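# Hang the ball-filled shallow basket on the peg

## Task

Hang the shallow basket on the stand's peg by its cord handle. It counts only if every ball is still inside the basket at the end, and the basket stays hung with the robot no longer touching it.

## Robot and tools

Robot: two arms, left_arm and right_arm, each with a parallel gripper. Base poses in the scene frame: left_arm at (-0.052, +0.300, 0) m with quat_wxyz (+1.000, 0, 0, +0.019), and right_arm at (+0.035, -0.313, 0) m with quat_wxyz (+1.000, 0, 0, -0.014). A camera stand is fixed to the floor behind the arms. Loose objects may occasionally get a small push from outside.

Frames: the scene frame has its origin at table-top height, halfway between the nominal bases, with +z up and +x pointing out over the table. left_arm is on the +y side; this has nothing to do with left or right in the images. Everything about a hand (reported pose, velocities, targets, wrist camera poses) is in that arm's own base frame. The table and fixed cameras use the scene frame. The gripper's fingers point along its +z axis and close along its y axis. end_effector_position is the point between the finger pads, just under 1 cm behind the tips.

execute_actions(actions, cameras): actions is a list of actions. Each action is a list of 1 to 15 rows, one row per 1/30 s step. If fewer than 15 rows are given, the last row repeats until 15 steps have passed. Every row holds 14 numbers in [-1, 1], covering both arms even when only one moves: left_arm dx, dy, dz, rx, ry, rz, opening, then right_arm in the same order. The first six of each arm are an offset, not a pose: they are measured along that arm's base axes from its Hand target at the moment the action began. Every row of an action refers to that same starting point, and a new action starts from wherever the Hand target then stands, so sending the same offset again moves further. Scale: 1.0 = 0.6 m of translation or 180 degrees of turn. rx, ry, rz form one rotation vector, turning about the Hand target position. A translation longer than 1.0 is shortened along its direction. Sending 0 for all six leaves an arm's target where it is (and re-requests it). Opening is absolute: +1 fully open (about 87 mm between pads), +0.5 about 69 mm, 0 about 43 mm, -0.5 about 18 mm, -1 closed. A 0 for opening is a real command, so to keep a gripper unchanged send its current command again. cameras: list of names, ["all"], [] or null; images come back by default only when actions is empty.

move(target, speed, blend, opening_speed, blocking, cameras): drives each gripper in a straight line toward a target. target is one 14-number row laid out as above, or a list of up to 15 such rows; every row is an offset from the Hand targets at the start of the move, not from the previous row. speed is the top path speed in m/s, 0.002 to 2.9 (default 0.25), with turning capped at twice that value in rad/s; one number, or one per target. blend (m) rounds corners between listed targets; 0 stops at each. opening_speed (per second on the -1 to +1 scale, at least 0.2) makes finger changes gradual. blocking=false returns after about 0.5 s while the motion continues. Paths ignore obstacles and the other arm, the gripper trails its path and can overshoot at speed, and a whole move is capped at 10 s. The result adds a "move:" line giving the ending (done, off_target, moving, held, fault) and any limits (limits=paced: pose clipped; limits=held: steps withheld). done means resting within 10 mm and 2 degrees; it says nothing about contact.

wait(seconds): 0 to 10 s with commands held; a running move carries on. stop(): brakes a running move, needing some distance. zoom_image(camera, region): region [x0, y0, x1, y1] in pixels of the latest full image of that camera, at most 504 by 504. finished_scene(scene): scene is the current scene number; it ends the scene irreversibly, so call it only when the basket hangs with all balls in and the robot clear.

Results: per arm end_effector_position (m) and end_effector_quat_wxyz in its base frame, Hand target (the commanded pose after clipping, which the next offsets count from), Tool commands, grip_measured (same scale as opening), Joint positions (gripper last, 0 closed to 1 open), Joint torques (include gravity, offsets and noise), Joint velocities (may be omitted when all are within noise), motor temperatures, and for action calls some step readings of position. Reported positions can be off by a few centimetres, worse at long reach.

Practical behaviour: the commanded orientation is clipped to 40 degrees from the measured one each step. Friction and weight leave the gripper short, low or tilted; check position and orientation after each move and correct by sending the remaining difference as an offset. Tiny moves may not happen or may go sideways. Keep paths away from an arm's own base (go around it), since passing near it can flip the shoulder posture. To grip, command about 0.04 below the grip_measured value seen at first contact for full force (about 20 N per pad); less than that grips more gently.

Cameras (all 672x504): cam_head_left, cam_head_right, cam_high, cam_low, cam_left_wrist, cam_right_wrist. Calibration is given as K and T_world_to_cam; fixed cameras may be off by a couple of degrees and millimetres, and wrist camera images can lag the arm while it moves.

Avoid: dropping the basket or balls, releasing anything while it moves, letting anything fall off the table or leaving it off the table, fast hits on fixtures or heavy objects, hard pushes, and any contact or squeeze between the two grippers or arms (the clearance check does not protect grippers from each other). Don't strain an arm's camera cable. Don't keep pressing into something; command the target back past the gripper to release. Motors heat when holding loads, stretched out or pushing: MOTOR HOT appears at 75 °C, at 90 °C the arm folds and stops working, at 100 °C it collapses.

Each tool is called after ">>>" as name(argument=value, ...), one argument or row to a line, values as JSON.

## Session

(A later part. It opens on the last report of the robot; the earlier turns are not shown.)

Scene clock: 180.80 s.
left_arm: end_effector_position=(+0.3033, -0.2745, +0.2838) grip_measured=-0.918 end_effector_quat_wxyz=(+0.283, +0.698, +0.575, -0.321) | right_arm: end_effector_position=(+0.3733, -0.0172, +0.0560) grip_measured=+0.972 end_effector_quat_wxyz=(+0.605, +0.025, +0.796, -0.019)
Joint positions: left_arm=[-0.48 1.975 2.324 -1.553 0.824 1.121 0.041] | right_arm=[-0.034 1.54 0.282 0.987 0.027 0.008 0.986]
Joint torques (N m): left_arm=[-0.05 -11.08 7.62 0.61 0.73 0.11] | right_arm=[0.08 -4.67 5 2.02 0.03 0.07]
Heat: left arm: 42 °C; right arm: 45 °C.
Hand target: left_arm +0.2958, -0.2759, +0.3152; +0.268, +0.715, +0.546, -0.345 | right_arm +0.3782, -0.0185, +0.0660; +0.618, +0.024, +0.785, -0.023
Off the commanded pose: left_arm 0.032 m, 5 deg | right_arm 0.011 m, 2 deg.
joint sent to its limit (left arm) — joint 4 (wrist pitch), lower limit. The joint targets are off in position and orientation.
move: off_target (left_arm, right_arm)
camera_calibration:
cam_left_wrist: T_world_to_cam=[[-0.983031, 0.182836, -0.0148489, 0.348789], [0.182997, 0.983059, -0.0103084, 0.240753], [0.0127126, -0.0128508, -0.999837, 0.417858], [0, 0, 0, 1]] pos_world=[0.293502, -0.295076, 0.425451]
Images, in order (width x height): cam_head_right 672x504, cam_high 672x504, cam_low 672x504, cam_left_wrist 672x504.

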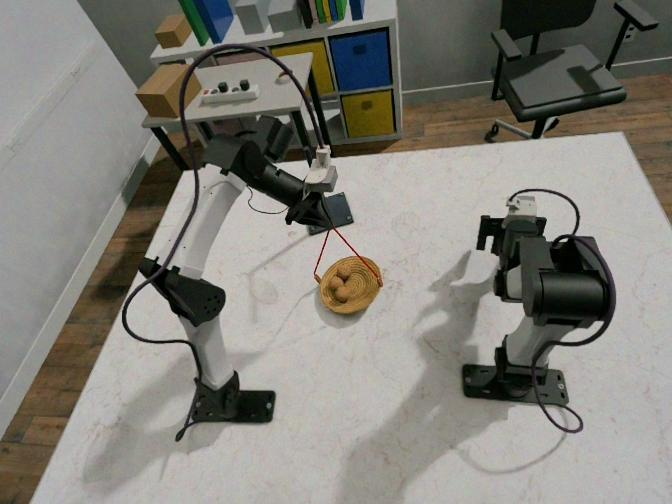

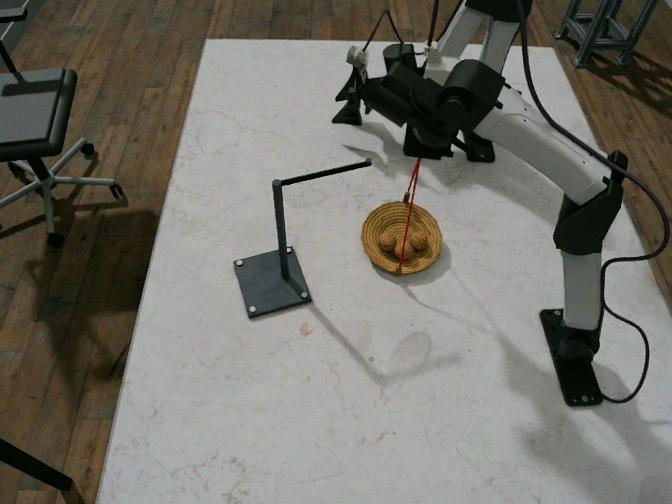

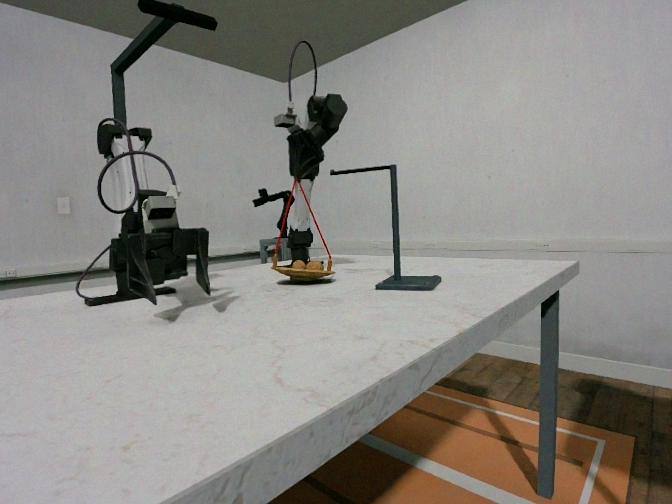

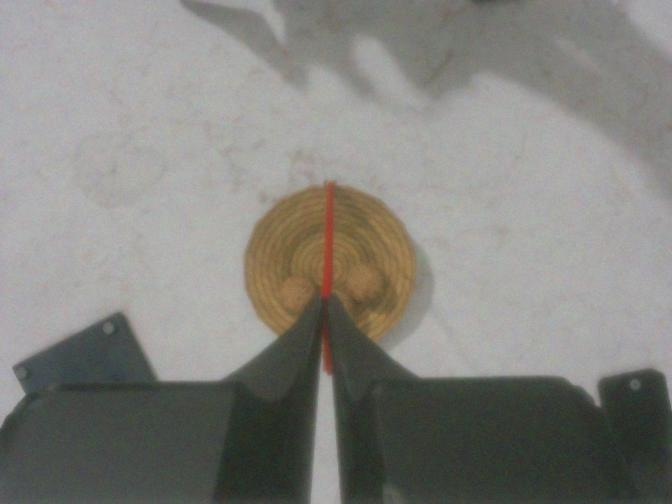

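>>> move(
  target=[0.007,0.007,0.05,-0.0225,0.0,0.161,-1,0,0,0,0,0,0,1],
  speed=0.06,
  cameras=["cam_left_wrist","cam_high","cam_low","cam_head_right"],
)

>>> zoom_image(
  camera="cam_low",
  region=[240, 130, 450, 310],
)

>>> zoom_image(
  camera="cam_high",
  region=[230, 90, 510, 300],
)

Scene clock: 200.77 s.
left_arm: end_effector_position=(+0.2986, -0.2671, +0.3220) grip_measured=-0.918 end_effector_quat_wxyz=(+0.324, +0.542, +0.719, -0.291) | right_arm: end_effector_position=(+0.3733, -0.0172, +0.0560) grip_measured=+0.972 end_effector_quat_wxyz=(+0.605, +0.025, +0.796, -0.019)
Joint positions: left_arm=[-0.51 1.763 2.151 -1.274 0.64 0.546 0.041] | right_arm=[-0.034 1.54 0.282 0.987 0.027 0.008 0.986]
Joint torques (N m): left_arm=[-1.57 -10.45 4.03 1.75 0.07 0.1] | right_arm=[0.1 -4.68 4.98 2.02 0.02 0.08]
Motor temperatures (°C): left_arm=[30 46 42 33 30 28 33] | right_arm=[27 37 34 45 26 31 28]
Heat: left arm: 46 °C; right arm: 45 °C.
Hand target: left_arm +0.3000, -0.2717, +0.3453; +0.371, +0.545, +0.695, -0.285 | right_arm +0.3782, -0.0185, +0.0660; +0.618, +0.024, +0.785, -0.023
Off the commanded pose: left_arm 0.024 m, 6 deg | right_arm 0.011 m, 2 deg.
move: off_target (left_arm, right_arm)
camera_calibration:
cam_left_wrist: T_world_to_cam=[[-0.967474, -0.241035, 0.0767836, 0.196055], [-0.243592, 0.969536, -0.0257416, 0.363425], [-0.0682398, -0.0436082, -0.996715, 0.47122], [0, 0, 0, 1]] pos_world=[0.310362, -0.284549, 0.463973]
Images, in order (width x height): cam_head_right 672x504, cam_high 672x504, cam_low 672x504, cam_left_wrist 672x504.

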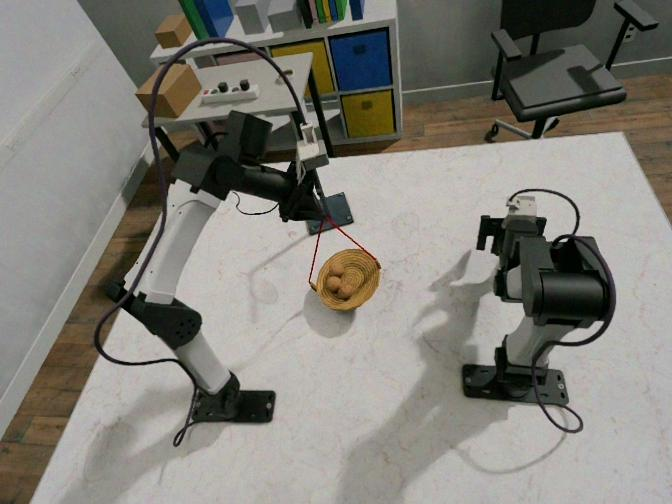

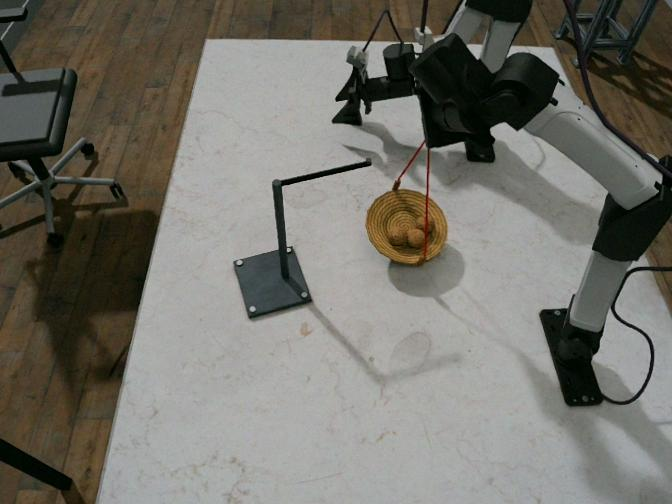

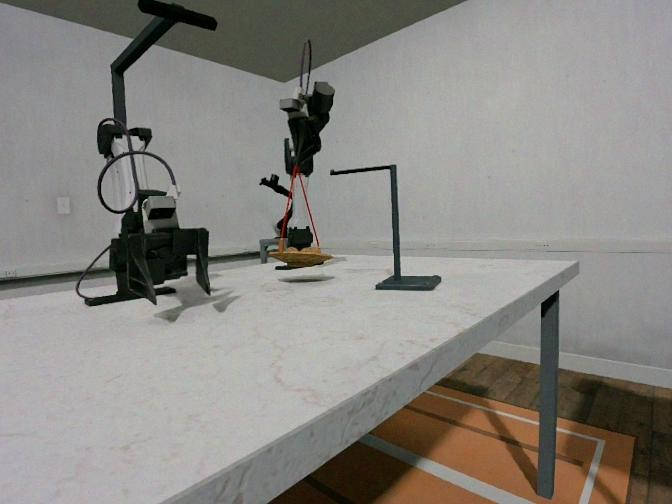

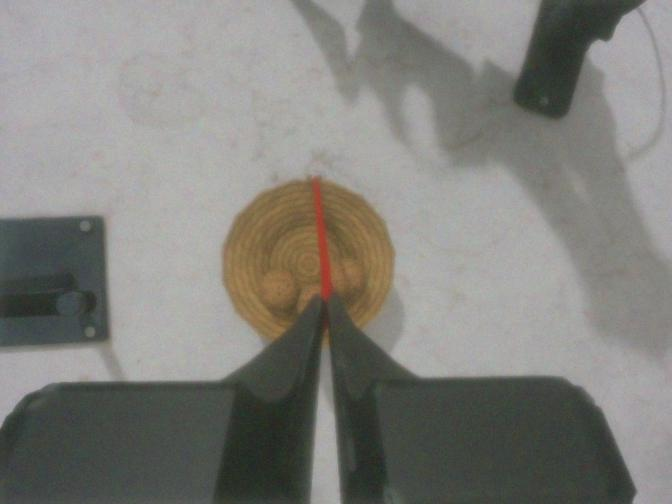

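Scaled by 2.400 from the camera's 672x504 image, which has a finer 960x720 frame.

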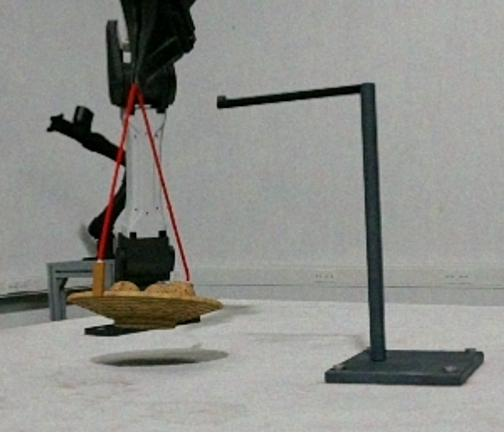

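Scaled by 1.800 from the camera's 672x504 image, which has a finer 960x720 frame.

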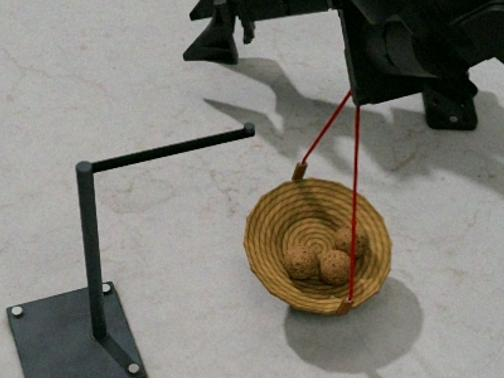

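>>> move(
  target=[
    [0,0,0.03,0,0,0,-1,0,0,0,0,0,0,1],
    [0.098,0.031,0.03,-0.0268,-0.0072,0.067,-1,0,0,0,0,0,0,1],
  ],
  speed=0.06,
  blend=[0.01,0],
  cameras=["cam_left_wrist","cam_high","cam_low","cam_head_right"],
)

>>> zoom_image(
  camera="cam_low",
  region=[240, 130, 450, 310],
)

>>> zoom_image(
  camera="cam_high",
  region=[230, 90, 510, 300],
)

Scene clock: 236.03 s.
left_arm: end_effector_position=(+0.3458, -0.2502, +0.3500) grip_measured=-0.918 end_effector_quat_wxyz=(+0.393, +0.459, +0.748, -0.273) | right_arm: end_effector_position=(+0.3733, -0.0172, +0.0560) grip_measured=+0.972 end_effector_quat_wxyz=(+0.605, +0.025, +0.796, -0.019)
Joint positions: left_arm=[-0.425 1.774 2.204 -1.145 0.597 0.397 0.041] | right_arm=[-0.034 1.54 0.282 0.987 0.027 0.008 0.986]
Joint torques (N m): left_arm=[-0.08 -7.47 4.03 2.02 0.02 0.09] | right_arm=[0.09 -4.67 5 2.03 0.02 0.08]
Motor temperatures (°C): left_arm=[30 52 39 36 29 28 33] | right_arm=[27 37 34 46 26 31 28]
Heat: left arm: 52 °C; right arm: 46 °C.
Hand target: left_arm +0.3588, -0.2530, +0.3634; +0.429, +0.457, +0.732, -0.268 | right_arm +0.3782, -0.0185, +0.0660; +0.618, +0.024, +0.785, -0.023
Off the commanded pose: left_arm 0.019 m, 5 deg | right_arm 0.011 m, 2 deg.
move: off_target (left_arm, right_arm); blend cut to 0.0089 m at target 1
camera_calibration:
cam_left_wrist: T_world_to_cam=[[-0.903552, -0.424565, 0.0577744, 0.182231], [-0.428478, 0.895118, -0.123165, 0.438679], [0.000576673, -0.136041, -0.990703, 0.454056], [0, 0, 0, 1]] pos_world=[0.352357, -0.253531, 0.493336]
Images, in order (width x height): cam_head_right 672x504, cam_high 672x504, cam_low 672x504, cam_left_wrist 672x504.

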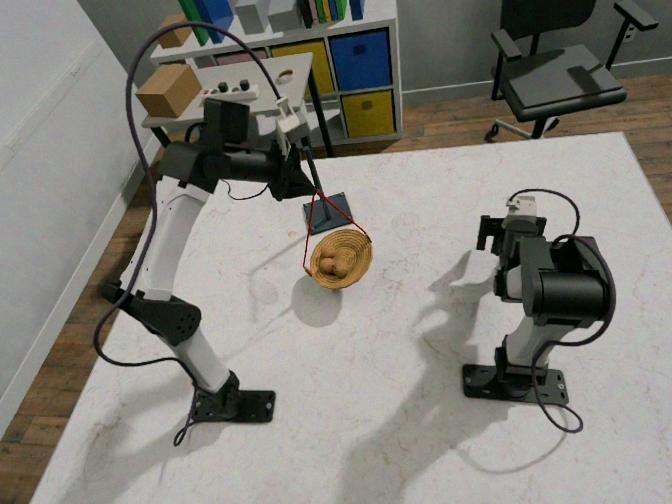

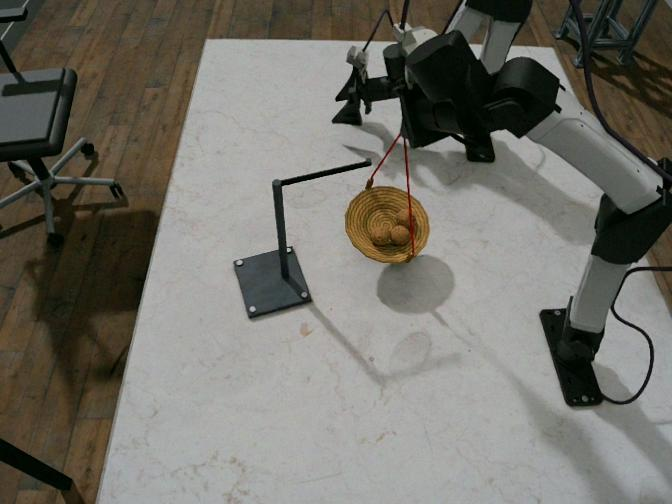

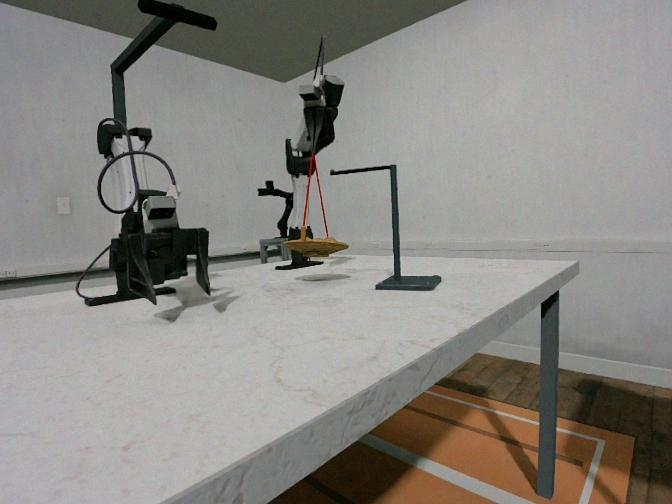

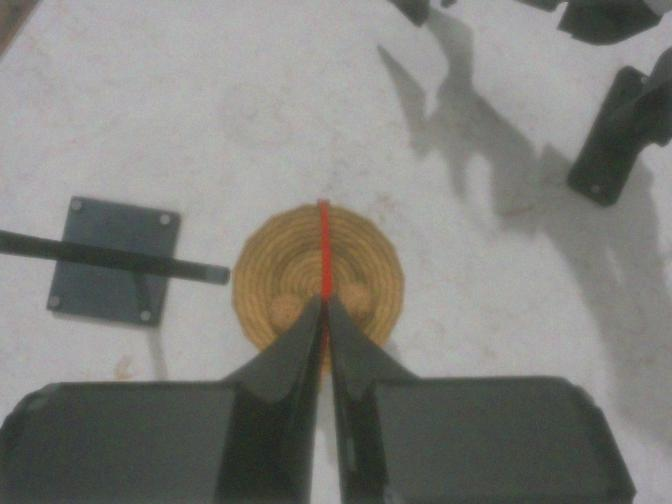

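Scaled by 2.400 from the camera's 672x504 image, which has a finer 960x720 frame.

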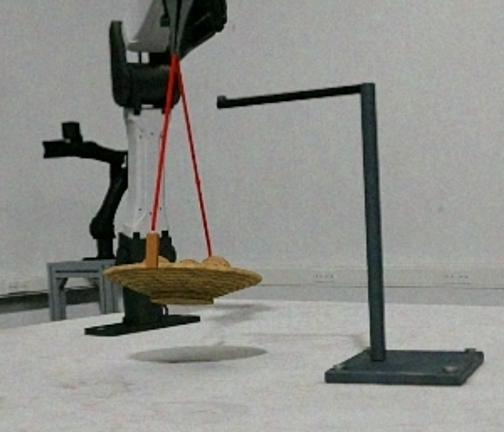

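Scaled by 1.800 from the camera's 672x504 image, which has a finer 960x720 frame.

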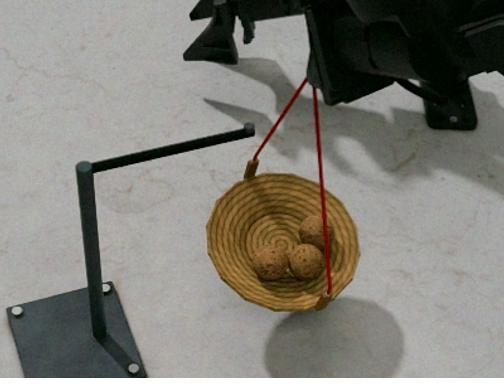

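>>> move(
  target=[0.075,0.014,-0.007,-0.012,-0.006,0,-1,0,0,0,0,0,0,1],
  speed=0.06,
  cameras=["cam_left_wrist","cam_low"],
)

>>> zoom_image(
  camera="cam_low",
  region=[240, 130, 450, 310],
)

Scene clock: 249.63 s.
left_arm: end_effector_position=(+0.3892, -0.2364, +0.3341) grip_measured=-0.918 end_effector_quat_wxyz=(+0.396, +0.434, +0.761, -0.275) | right_arm: end_effector_position=(+0.3733, -0.0172, +0.0560) grip_measured=+0.972 end_effector_quat_wxyz=(+0.605, +0.025, +0.796, -0.019)
Joint positions: left_arm=[-0.343 1.874 2.256 -1.11 0.639 0.4 0.041] | right_arm=[-0.034 1.54 0.282 0.987 0.027 0.008 0.986]
Joint torques (N m): left_arm=[-0.24 -6.98 7.95 1.98 0.42 0.35] | right_arm=[0.09 -4.67 5 2.02 0.02 0.08]
Heat: left arm: 50 °C; right arm: 46 °C.
Hand target: left_arm +0.4037, -0.2448, +0.3591; +0.445, +0.451, +0.723, -0.277 | right_arm +0.3782, -0.0185, +0.0660; +0.618, +0.024, +0.785, -0.023
Off the commanded pose: left_arm 0.030 m, 7 deg | right_arm 0.011 m, 2 deg.
move: off_target (left_arm, right_arm)
camera_calibration:
cam_left_wrist: T_world_to_cam=[[-0.880328, -0.466813, 0.0843121, 0.200383], [-0.474209, 0.870587, -0.131166, 0.457644], [-0.0121711, -0.155451, -0.987769, 0.439591], [0, 0, 0, 1]] pos_world=[0.398772, -0.236543, 0.477347]
Images, in order (width x height): cam_low 672x504, cam_left_wrist 672x504.

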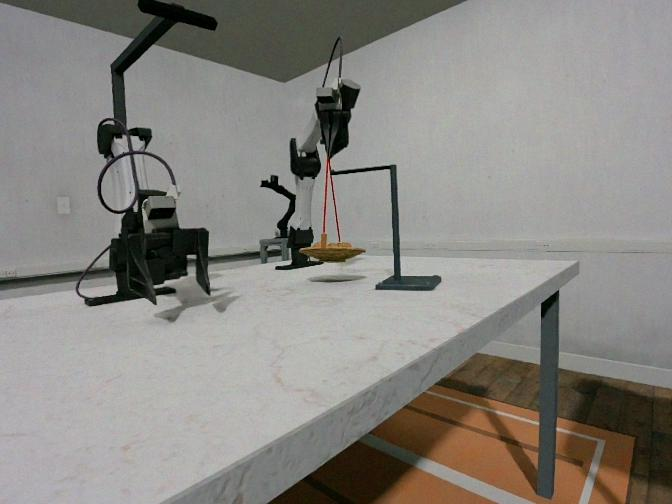

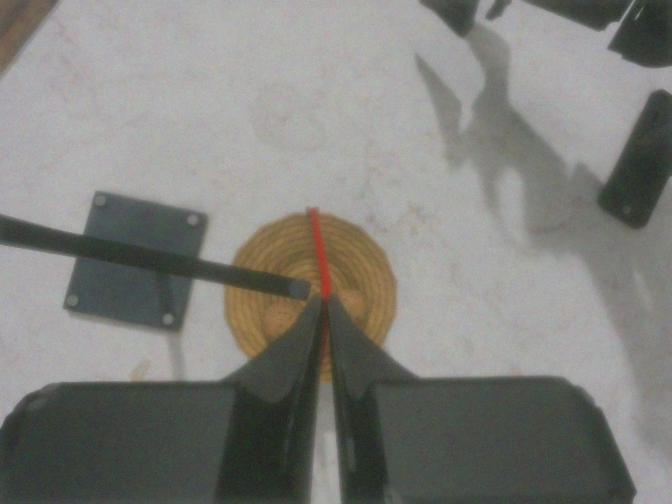

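Scaled by 2.400 from the camera's 672x504 image, which has a finer 960x720 frame.

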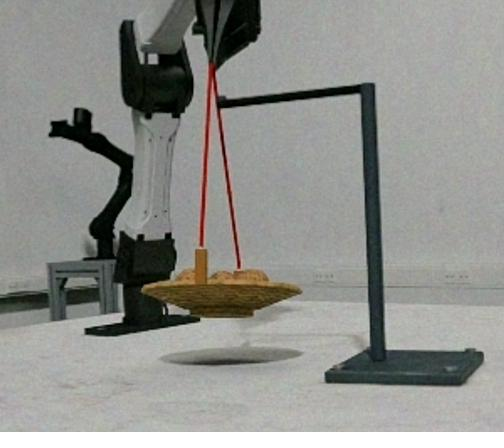

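>>> move(
  target=[
    [0,-0.011,0.023,0,0,0,-1,0,0,0,0,0,0,1],
    [0.092,0.013,0.023,0,0,0,-1,0,0,0,0,0,0,1],
  ],
  speed=0.06,
  blend=[0.003,0],
  cameras=["cam_left_wrist","cam_low","cam_high"],
)

>>> zoom_image(
  camera="cam_low",
  region=[240, 130, 450, 310],
)

>>> zoom_image(
  camera="cam_high",
  region=[230, 90, 510, 300],
)

Scene clock: 264.30 s.
left_arm: end_effector_position=(+0.4570, -0.2338, +0.3575) grip_measured=-0.918 end_effector_quat_wxyz=(+0.454, +0.425, +0.734, -0.271) | right_arm: end_effector_position=(+0.3733, -0.0172, +0.0560) grip_measured=+0.972 end_effector_quat_wxyz=(+0.605, +0.025, +0.796, -0.019)
Joint positions: left_arm=[-0.28 2.216 2.829 -1.219 0.686 0.4 0.041] | right_arm=[-0.034 1.54 0.282 0.987 0.027 0.008 0.986]
Joint torques (N m): left_arm=[-0.34 -8.59 6.89 1.53 0.38 0.25] | right_arm=[0.09 -4.66 5 2.03 0.03 0.08]
Heat: left arm: 48 °C; right arm: 46 °C.
Hand target: left_arm +0.4590, -0.2369, +0.3730; +0.445, +0.451, +0.723, -0.277 | right_arm +0.3782, -0.0185, +0.0660; +0.618, +0.024, +0.785, -0.023
Off the commanded pose: left_arm 0.016 m, 3 deg | right_arm 0.011 m, 2 deg.
elbow stopped short (left arm): the move would have taken joint 3 (elbow) straighter than the controller allows.
move: off_target (left_arm, right_arm)
camera_calibration:
cam_left_wrist: T_world_to_cam=[[-0.873495, -0.486376, 0.0211049, 0.274189], [-0.4768, 0.845931, -0.238878, 0.52454], [0.0983313, -0.218721, -0.97082, 0.392564], [0, 0, 0, 1]] pos_world=[0.451002, -0.224504, 0.500623]
Images, in order (width x height): cam_high 672x504, cam_low 672x504, cam_left_wrist 672x504.

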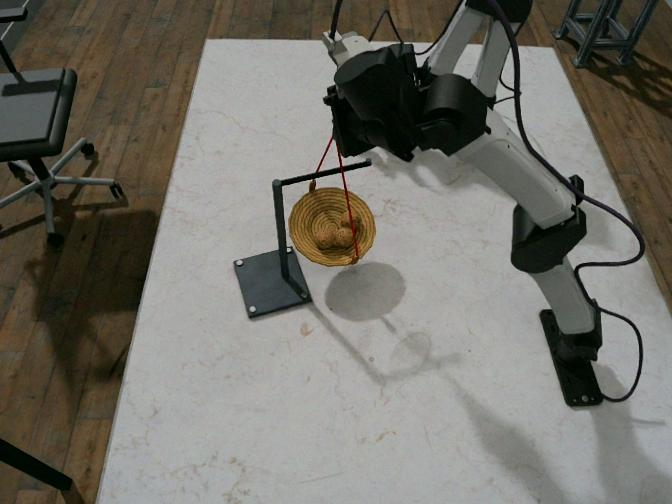

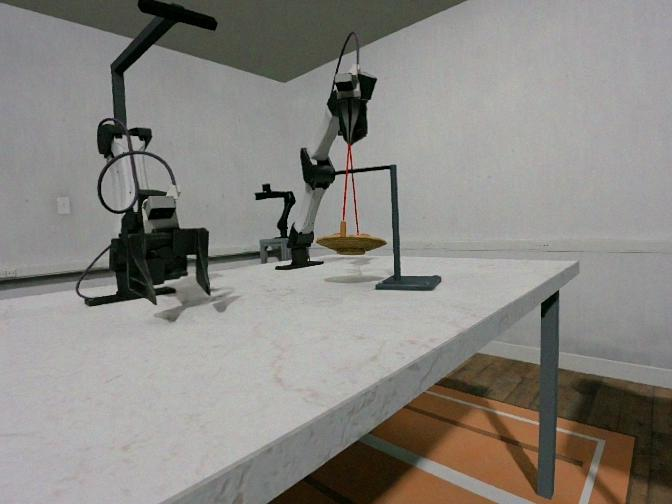

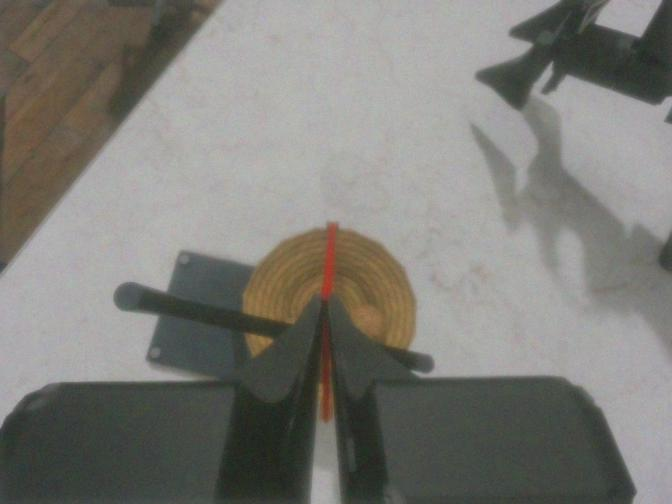

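Scaled by 2.400 from the camera's 672x504 image, which has a finer 960x720 frame.

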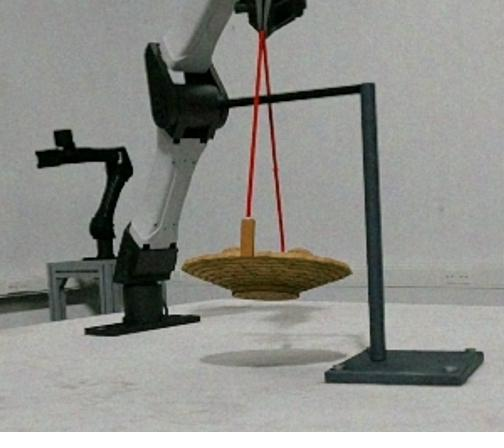

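Scaled by 1.800 from the camera's 672x504 image, which has a finer 960x720 frame.

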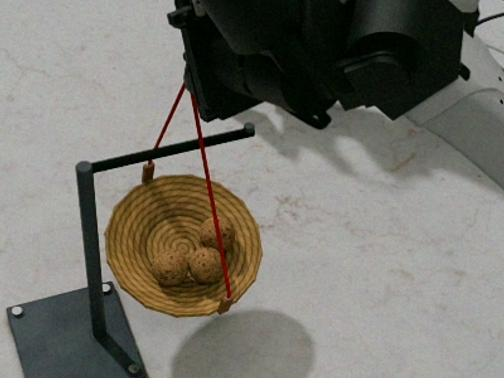

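>>> move(
  target=[-0.02,0.018,-0.045,0,0,0,-1,0,0,0,0,0,0,1],
  speed=0.04,
  cameras=["cam_left_wrist","cam_low","cam_high"],
)

>>> zoom_image(
  camera="cam_low",
  region=[240, 130, 450, 310],
)

>>> zoom_image(
  camera="cam_high",
  region=[230, 90, 510, 300],
)

Scene clock: 274.27 s.
left_arm: end_effector_position=(+0.4479, -0.2239, +0.3047) grip_measured=-0.918 end_effector_quat_wxyz=(+0.383, +0.432, +0.767, -0.280) | right_arm: end_effector_position=(+0.3733, -0.0172, +0.0560) grip_measured=+0.972 end_effector_quat_wxyz=(+0.605, +0.025, +0.796, -0.019)
Joint positions: left_arm=[-0.265 2.149 2.567 -1.217 0.7 0.468 0.041] | right_arm=[-0.034 1.54 0.282 0.987 0.027 0.008 0.986]
Joint torques (N m): left_arm=[-0.13 -14.8 4 1.86 0.49 0.35] | right_arm=[0.1 -4.66 5 2.03 0.02 0.07]
Heat: left arm: 49 °C; right arm: 46 °C.
Hand target: left_arm +0.4471, -0.2260, +0.3459; +0.445, +0.451, +0.723, -0.277 | right_arm +0.3782, -0.0185, +0.0660; +0.618, +0.024, +0.785, -0.023
Off the commanded pose: left_arm 0.041 m, 9 deg | right_arm 0.011 m, 2 deg.
move: off_target (left_arm, right_arm)
camera_calibration:
cam_left_wrist: T_world_to_cam=[[-0.878787, -0.464819, 0.108062, 0.252858], [-0.475383, 0.872494, -0.112985, 0.466104], [-0.0417656, -0.15066, -0.987703, 0.427457], [0, 0, 0, 1]] pos_world=[0.461639, -0.224739, 0.447539]
Images, in order (width x height): cam_high 672x504, cam_low 672x504, cam_left_wrist 672x504.

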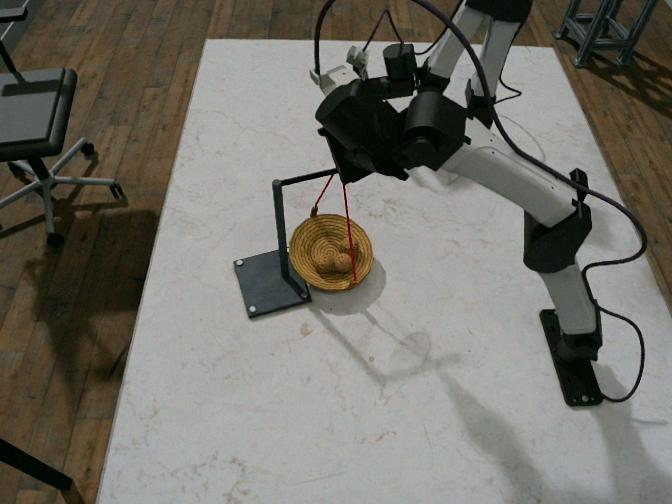

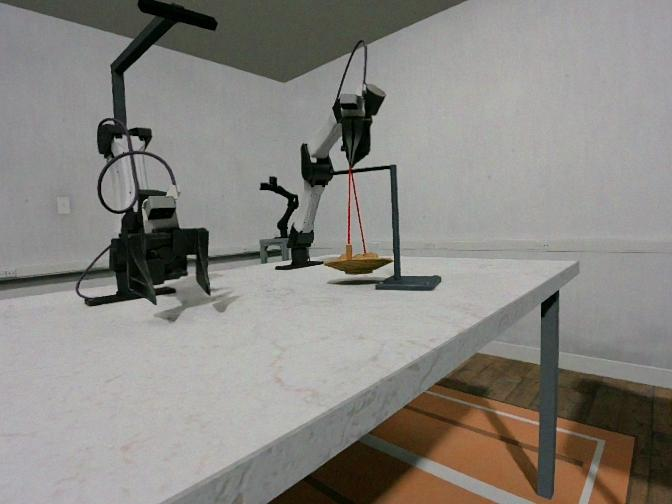

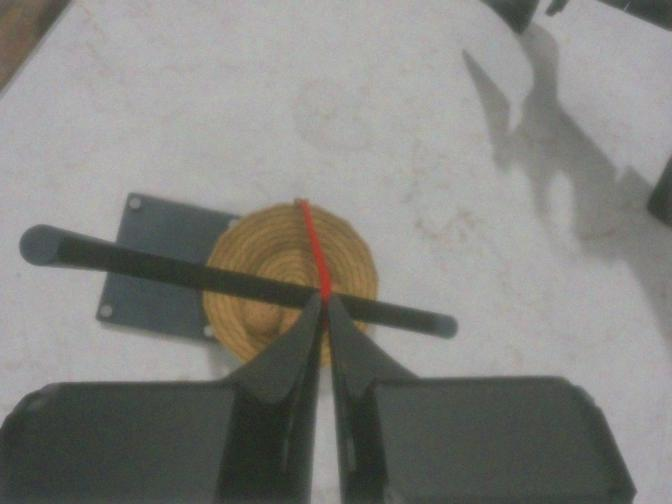

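Scaled by 2.400 from the camera's 672x504 image, which has a finer 960x720 frame.

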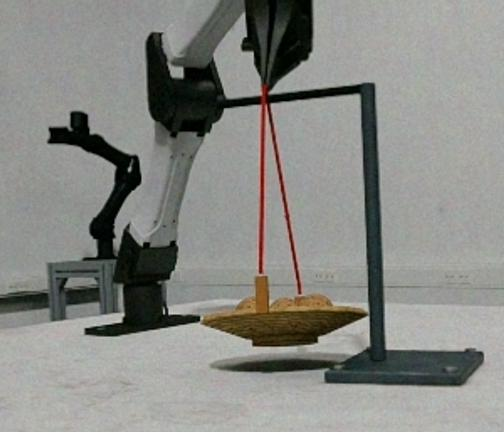

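Scaled by 1.800 from the camera's 672x504 image, which has a finer 960x720 frame.

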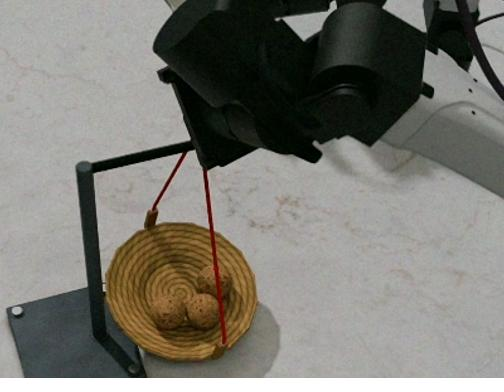

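>>> move(
  target=[
    [-0.003,0.0,-0.018,0,0,0,-1,0,0,0,0,0,0,1],
    [-0.003,0,-0.018,0,0,0,-0.6,0,0,0,0,0,0,1],
  ],
  speed=0.03,
  opening_speed=0.3,
  cameras=["cam_left_wrist","cam_low","cam_high"],
)

>>> zoom_image(
  camera="cam_low",
  region=[240, 130, 450, 310],
)

>>> zoom_image(
  camera="cam_high",
  region=[230, 90, 510, 300],
)

Scene clock: 287.80 s.
left_arm: end_effector_position=(+0.4468, -0.2252, +0.3079) grip_measured=-0.600 end_effector_quat_wxyz=(+0.406, +0.440, +0.751, -0.279) | right_arm: end_effector_position=(+0.3733, -0.0172, +0.0560) grip_measured=+0.972 end_effector_quat_wxyz=(+0.605, +0.025, +0.796, -0.019)
Joint positions: left_arm=[-0.265 2.057 2.393 -1.085 0.712 0.474 0.2] | right_arm=[-0.034 1.54 0.282 0.987 0.027 0.008 0.986]
Joint torques (N m): left_arm=[-0.28 -12.93 3.81 1.72 0.34 0.24] | right_arm=[0.1 -4.67 5 2.02 0.02 0.08]
Heat: left arm: 54 °C; right arm: 46 °C.
Hand target: left_arm +0.4452, -0.2260, +0.3351; +0.445, +0.451, +0.723, -0.277 | right_arm +0.3782, -0.0185, +0.0660; +0.618, +0.024, +0.785, -0.023
Off the commanded pose: left_arm 0.027 m, 6 deg | right_arm 0.011 m, 2 deg.
move: off_target (left_arm, right_arm); target 2's new opening was sent with left_arm's hand 0.035 m and 8 deg from that target
camera_calibration:
cam_left_wrist: T_world_to_cam=[[-0.888909, -0.45252, 0.0711798, 0.269598], [-0.458024, 0.875472, -0.154153, 0.472766], [0.0074413, -0.16963, -0.98548, 0.403431], [0, 0, 0, 1]] pos_world=[0.453184, -0.223461, 0.451262]
Images, in order (width x height): cam_high 672x504, cam_low 672x504, cam_left_wrist 672x504.

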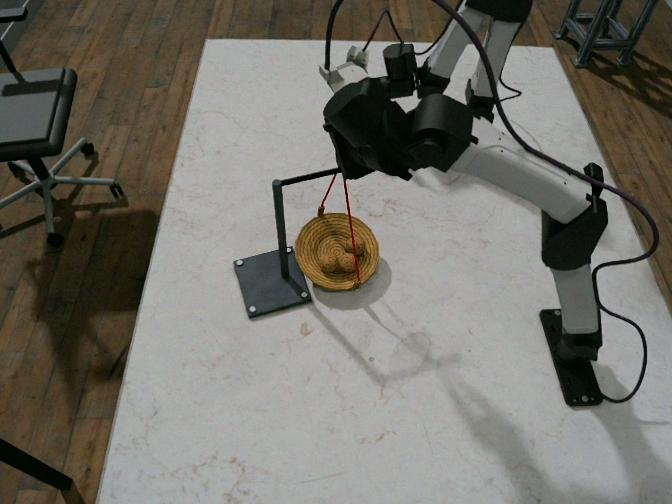

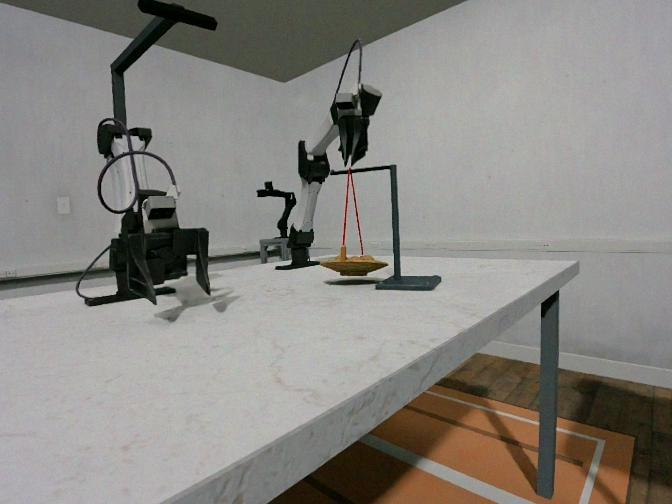

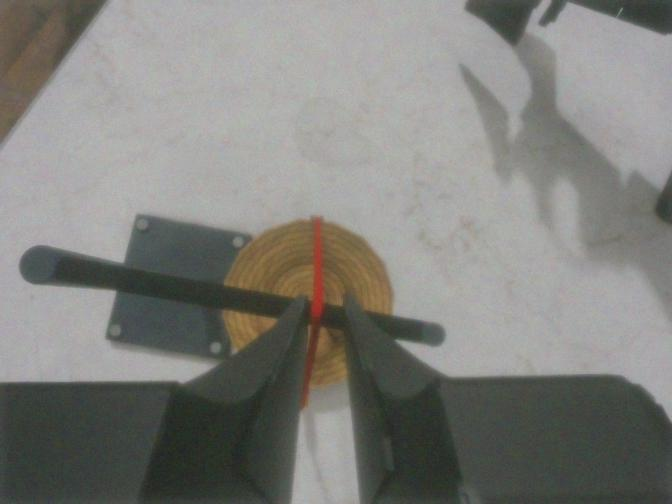

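Scaled by 2.400 from the camera's 672x504 image, which has a finer 960x720 frame.

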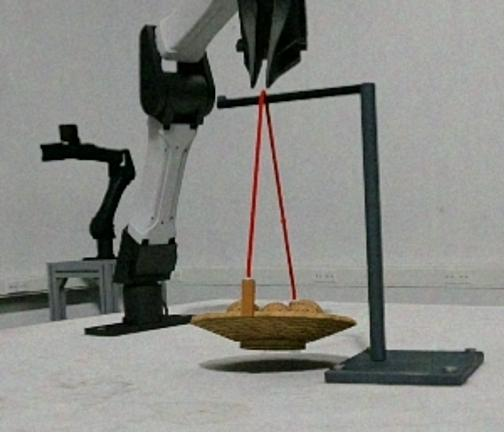

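Scaled by 1.800 from the camera's 672x504 image, which has a finer 960x720 frame.

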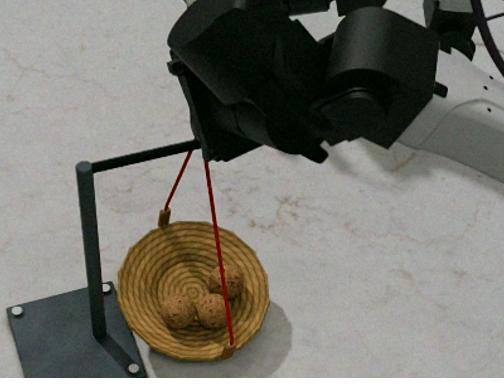

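>>> move(
  target=[
    [0,0,0.003,0,0,0,-0.6,0,0,0,0,0,0,1],
    [0,0,0.003,0,0,0,0,0,0,0,0,0,0,1],
    [-0.015,0.03,0.05,0,0,0,0,0,0,0,0,0,0,1],
    [-0.08,0.2,0.117,0,0,0,0,0,0,0,0,0,0,1],
  ],
  speed=0.08,
  opening_speed=0.5,
  blend=[0,0,0.01,0],
  cameras=["cam_left_wrist","cam_low","cam_high","cam_head_right"],
)

>>> zoom_image(
  camera="cam_low",
  region=[240, 130, 450, 310],
)

>>> zoom_image(
  camera="cam_high",
  region=[230, 90, 510, 300],
)

Scene clock: 299.20 s.
left_arm: end_effector_position=(+0.4042, -0.1043, +0.3986) grip_measured=+0.000 end_effector_quat_wxyz=(+0.475, +0.423, +0.725, -0.265) | right_arm: end_effector_position=(+0.3733, -0.0172, +0.0560) grip_measured=+0.972 end_effector_quat_wxyz=(+0.605, +0.025, +0.796, -0.019)
Joint positions: left_arm=[0.056 2.057 2.824 -1.539 0.944 0.687 0.5] | right_arm=[-0.034 1.54 0.282 0.987 0.027 0.008 0.986]
Joint torques (N m): left_arm=[-0.31 -7.94 4.19 0.9 0.42 0.36] | right_arm=[0.09 -4.67 5 2.02 0.02 0.07]
Motor temperatures (°C): left_arm=[30 56 39 37 30 28 33] | right_arm=[27 37 34 46 26 31 28]
Heat: left arm: 56 °C; right arm: 46 °C.
Hand target: left_arm +0.3972, -0.1061, +0.4053; +0.445, +0.451, +0.723, -0.277 | right_arm +0.3782, -0.0185, +0.0660; +0.618, +0.024, +0.785, -0.023
Off the commanded pose: left_arm 0.010 m, 5 deg | right_arm 0.011 m, 2 deg.
joint sent to its limit (left arm) — joint 4 (wrist pitch), lower limit. The joint targets are off in orientation, not in position.
move: off_target (left_arm, right_arm); target 2's new opening was sent with left_arm's hand 0.029 m and 6 deg from that target
camera_calibration:
cam_left_wrist: T_world_to_cam=[[-0.86743, -0.497485, -0.0085687, 0.298406], [-0.476714, 0.8359, -0.272057, 0.41174], [0.142507, -0.231905, -0.962243, 0.443314], [0, 0, 0, 1]] pos_world=[0.391954, -0.0929142, 0.54115]
Images, in order (width x height): cam_head_right 672x504, cam_high 672x504, cam_low 672x504, cam_left_wrist 672x504.

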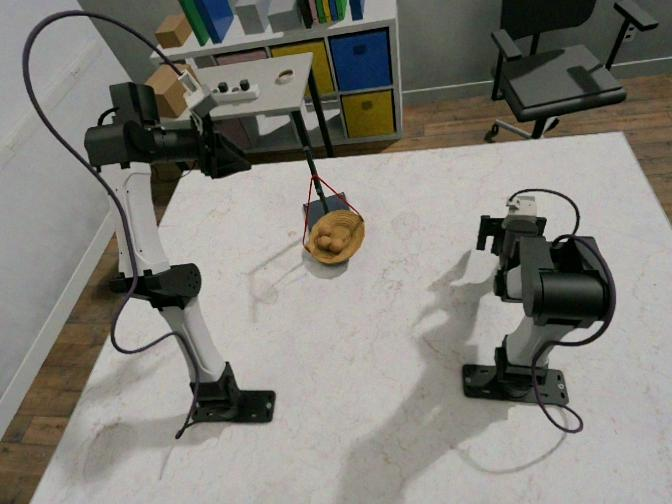

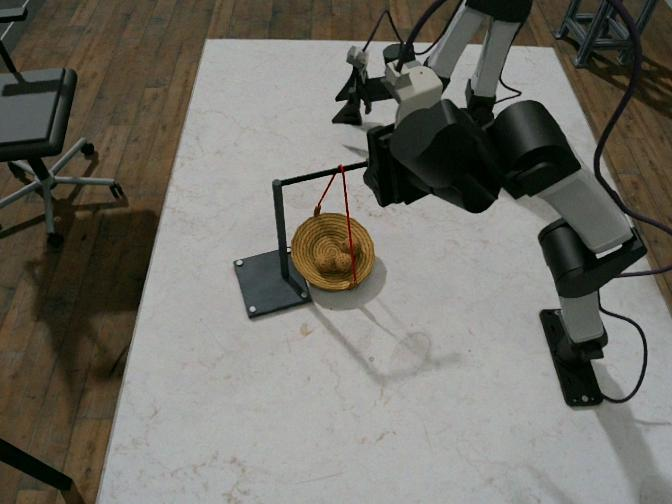

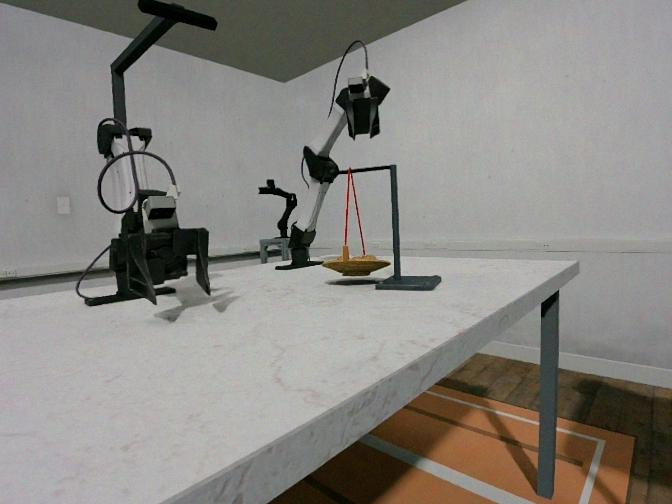

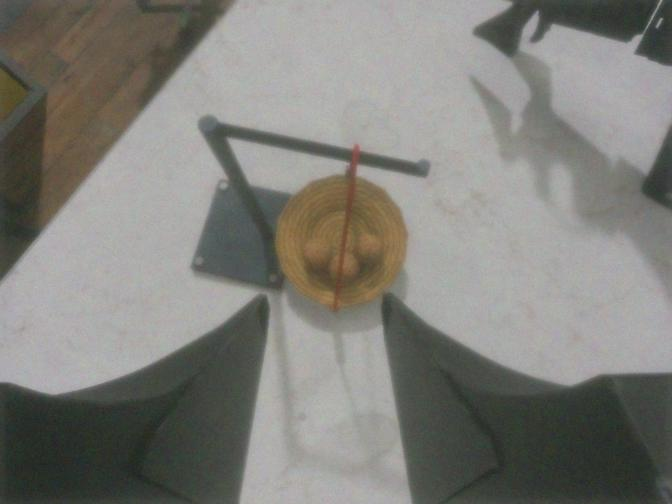

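Scaled by 2.400 from the camera's 672x504 image, which has a finer 960x720 frame.

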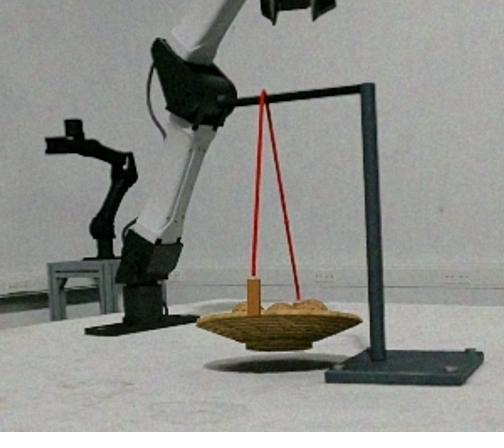

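Scaled by 1.800 from the camera's 672x504 image, which has a finer 960x720 frame.

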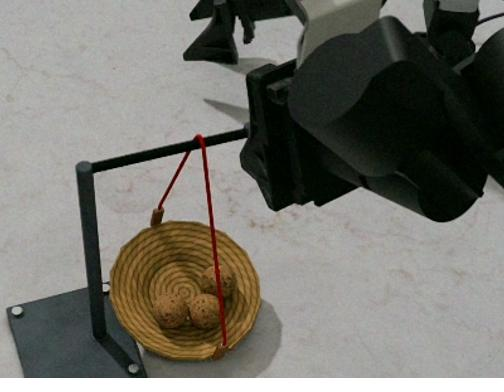

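>>> finished_scene(
  scene=2,
)

The scene is finished: the task was done.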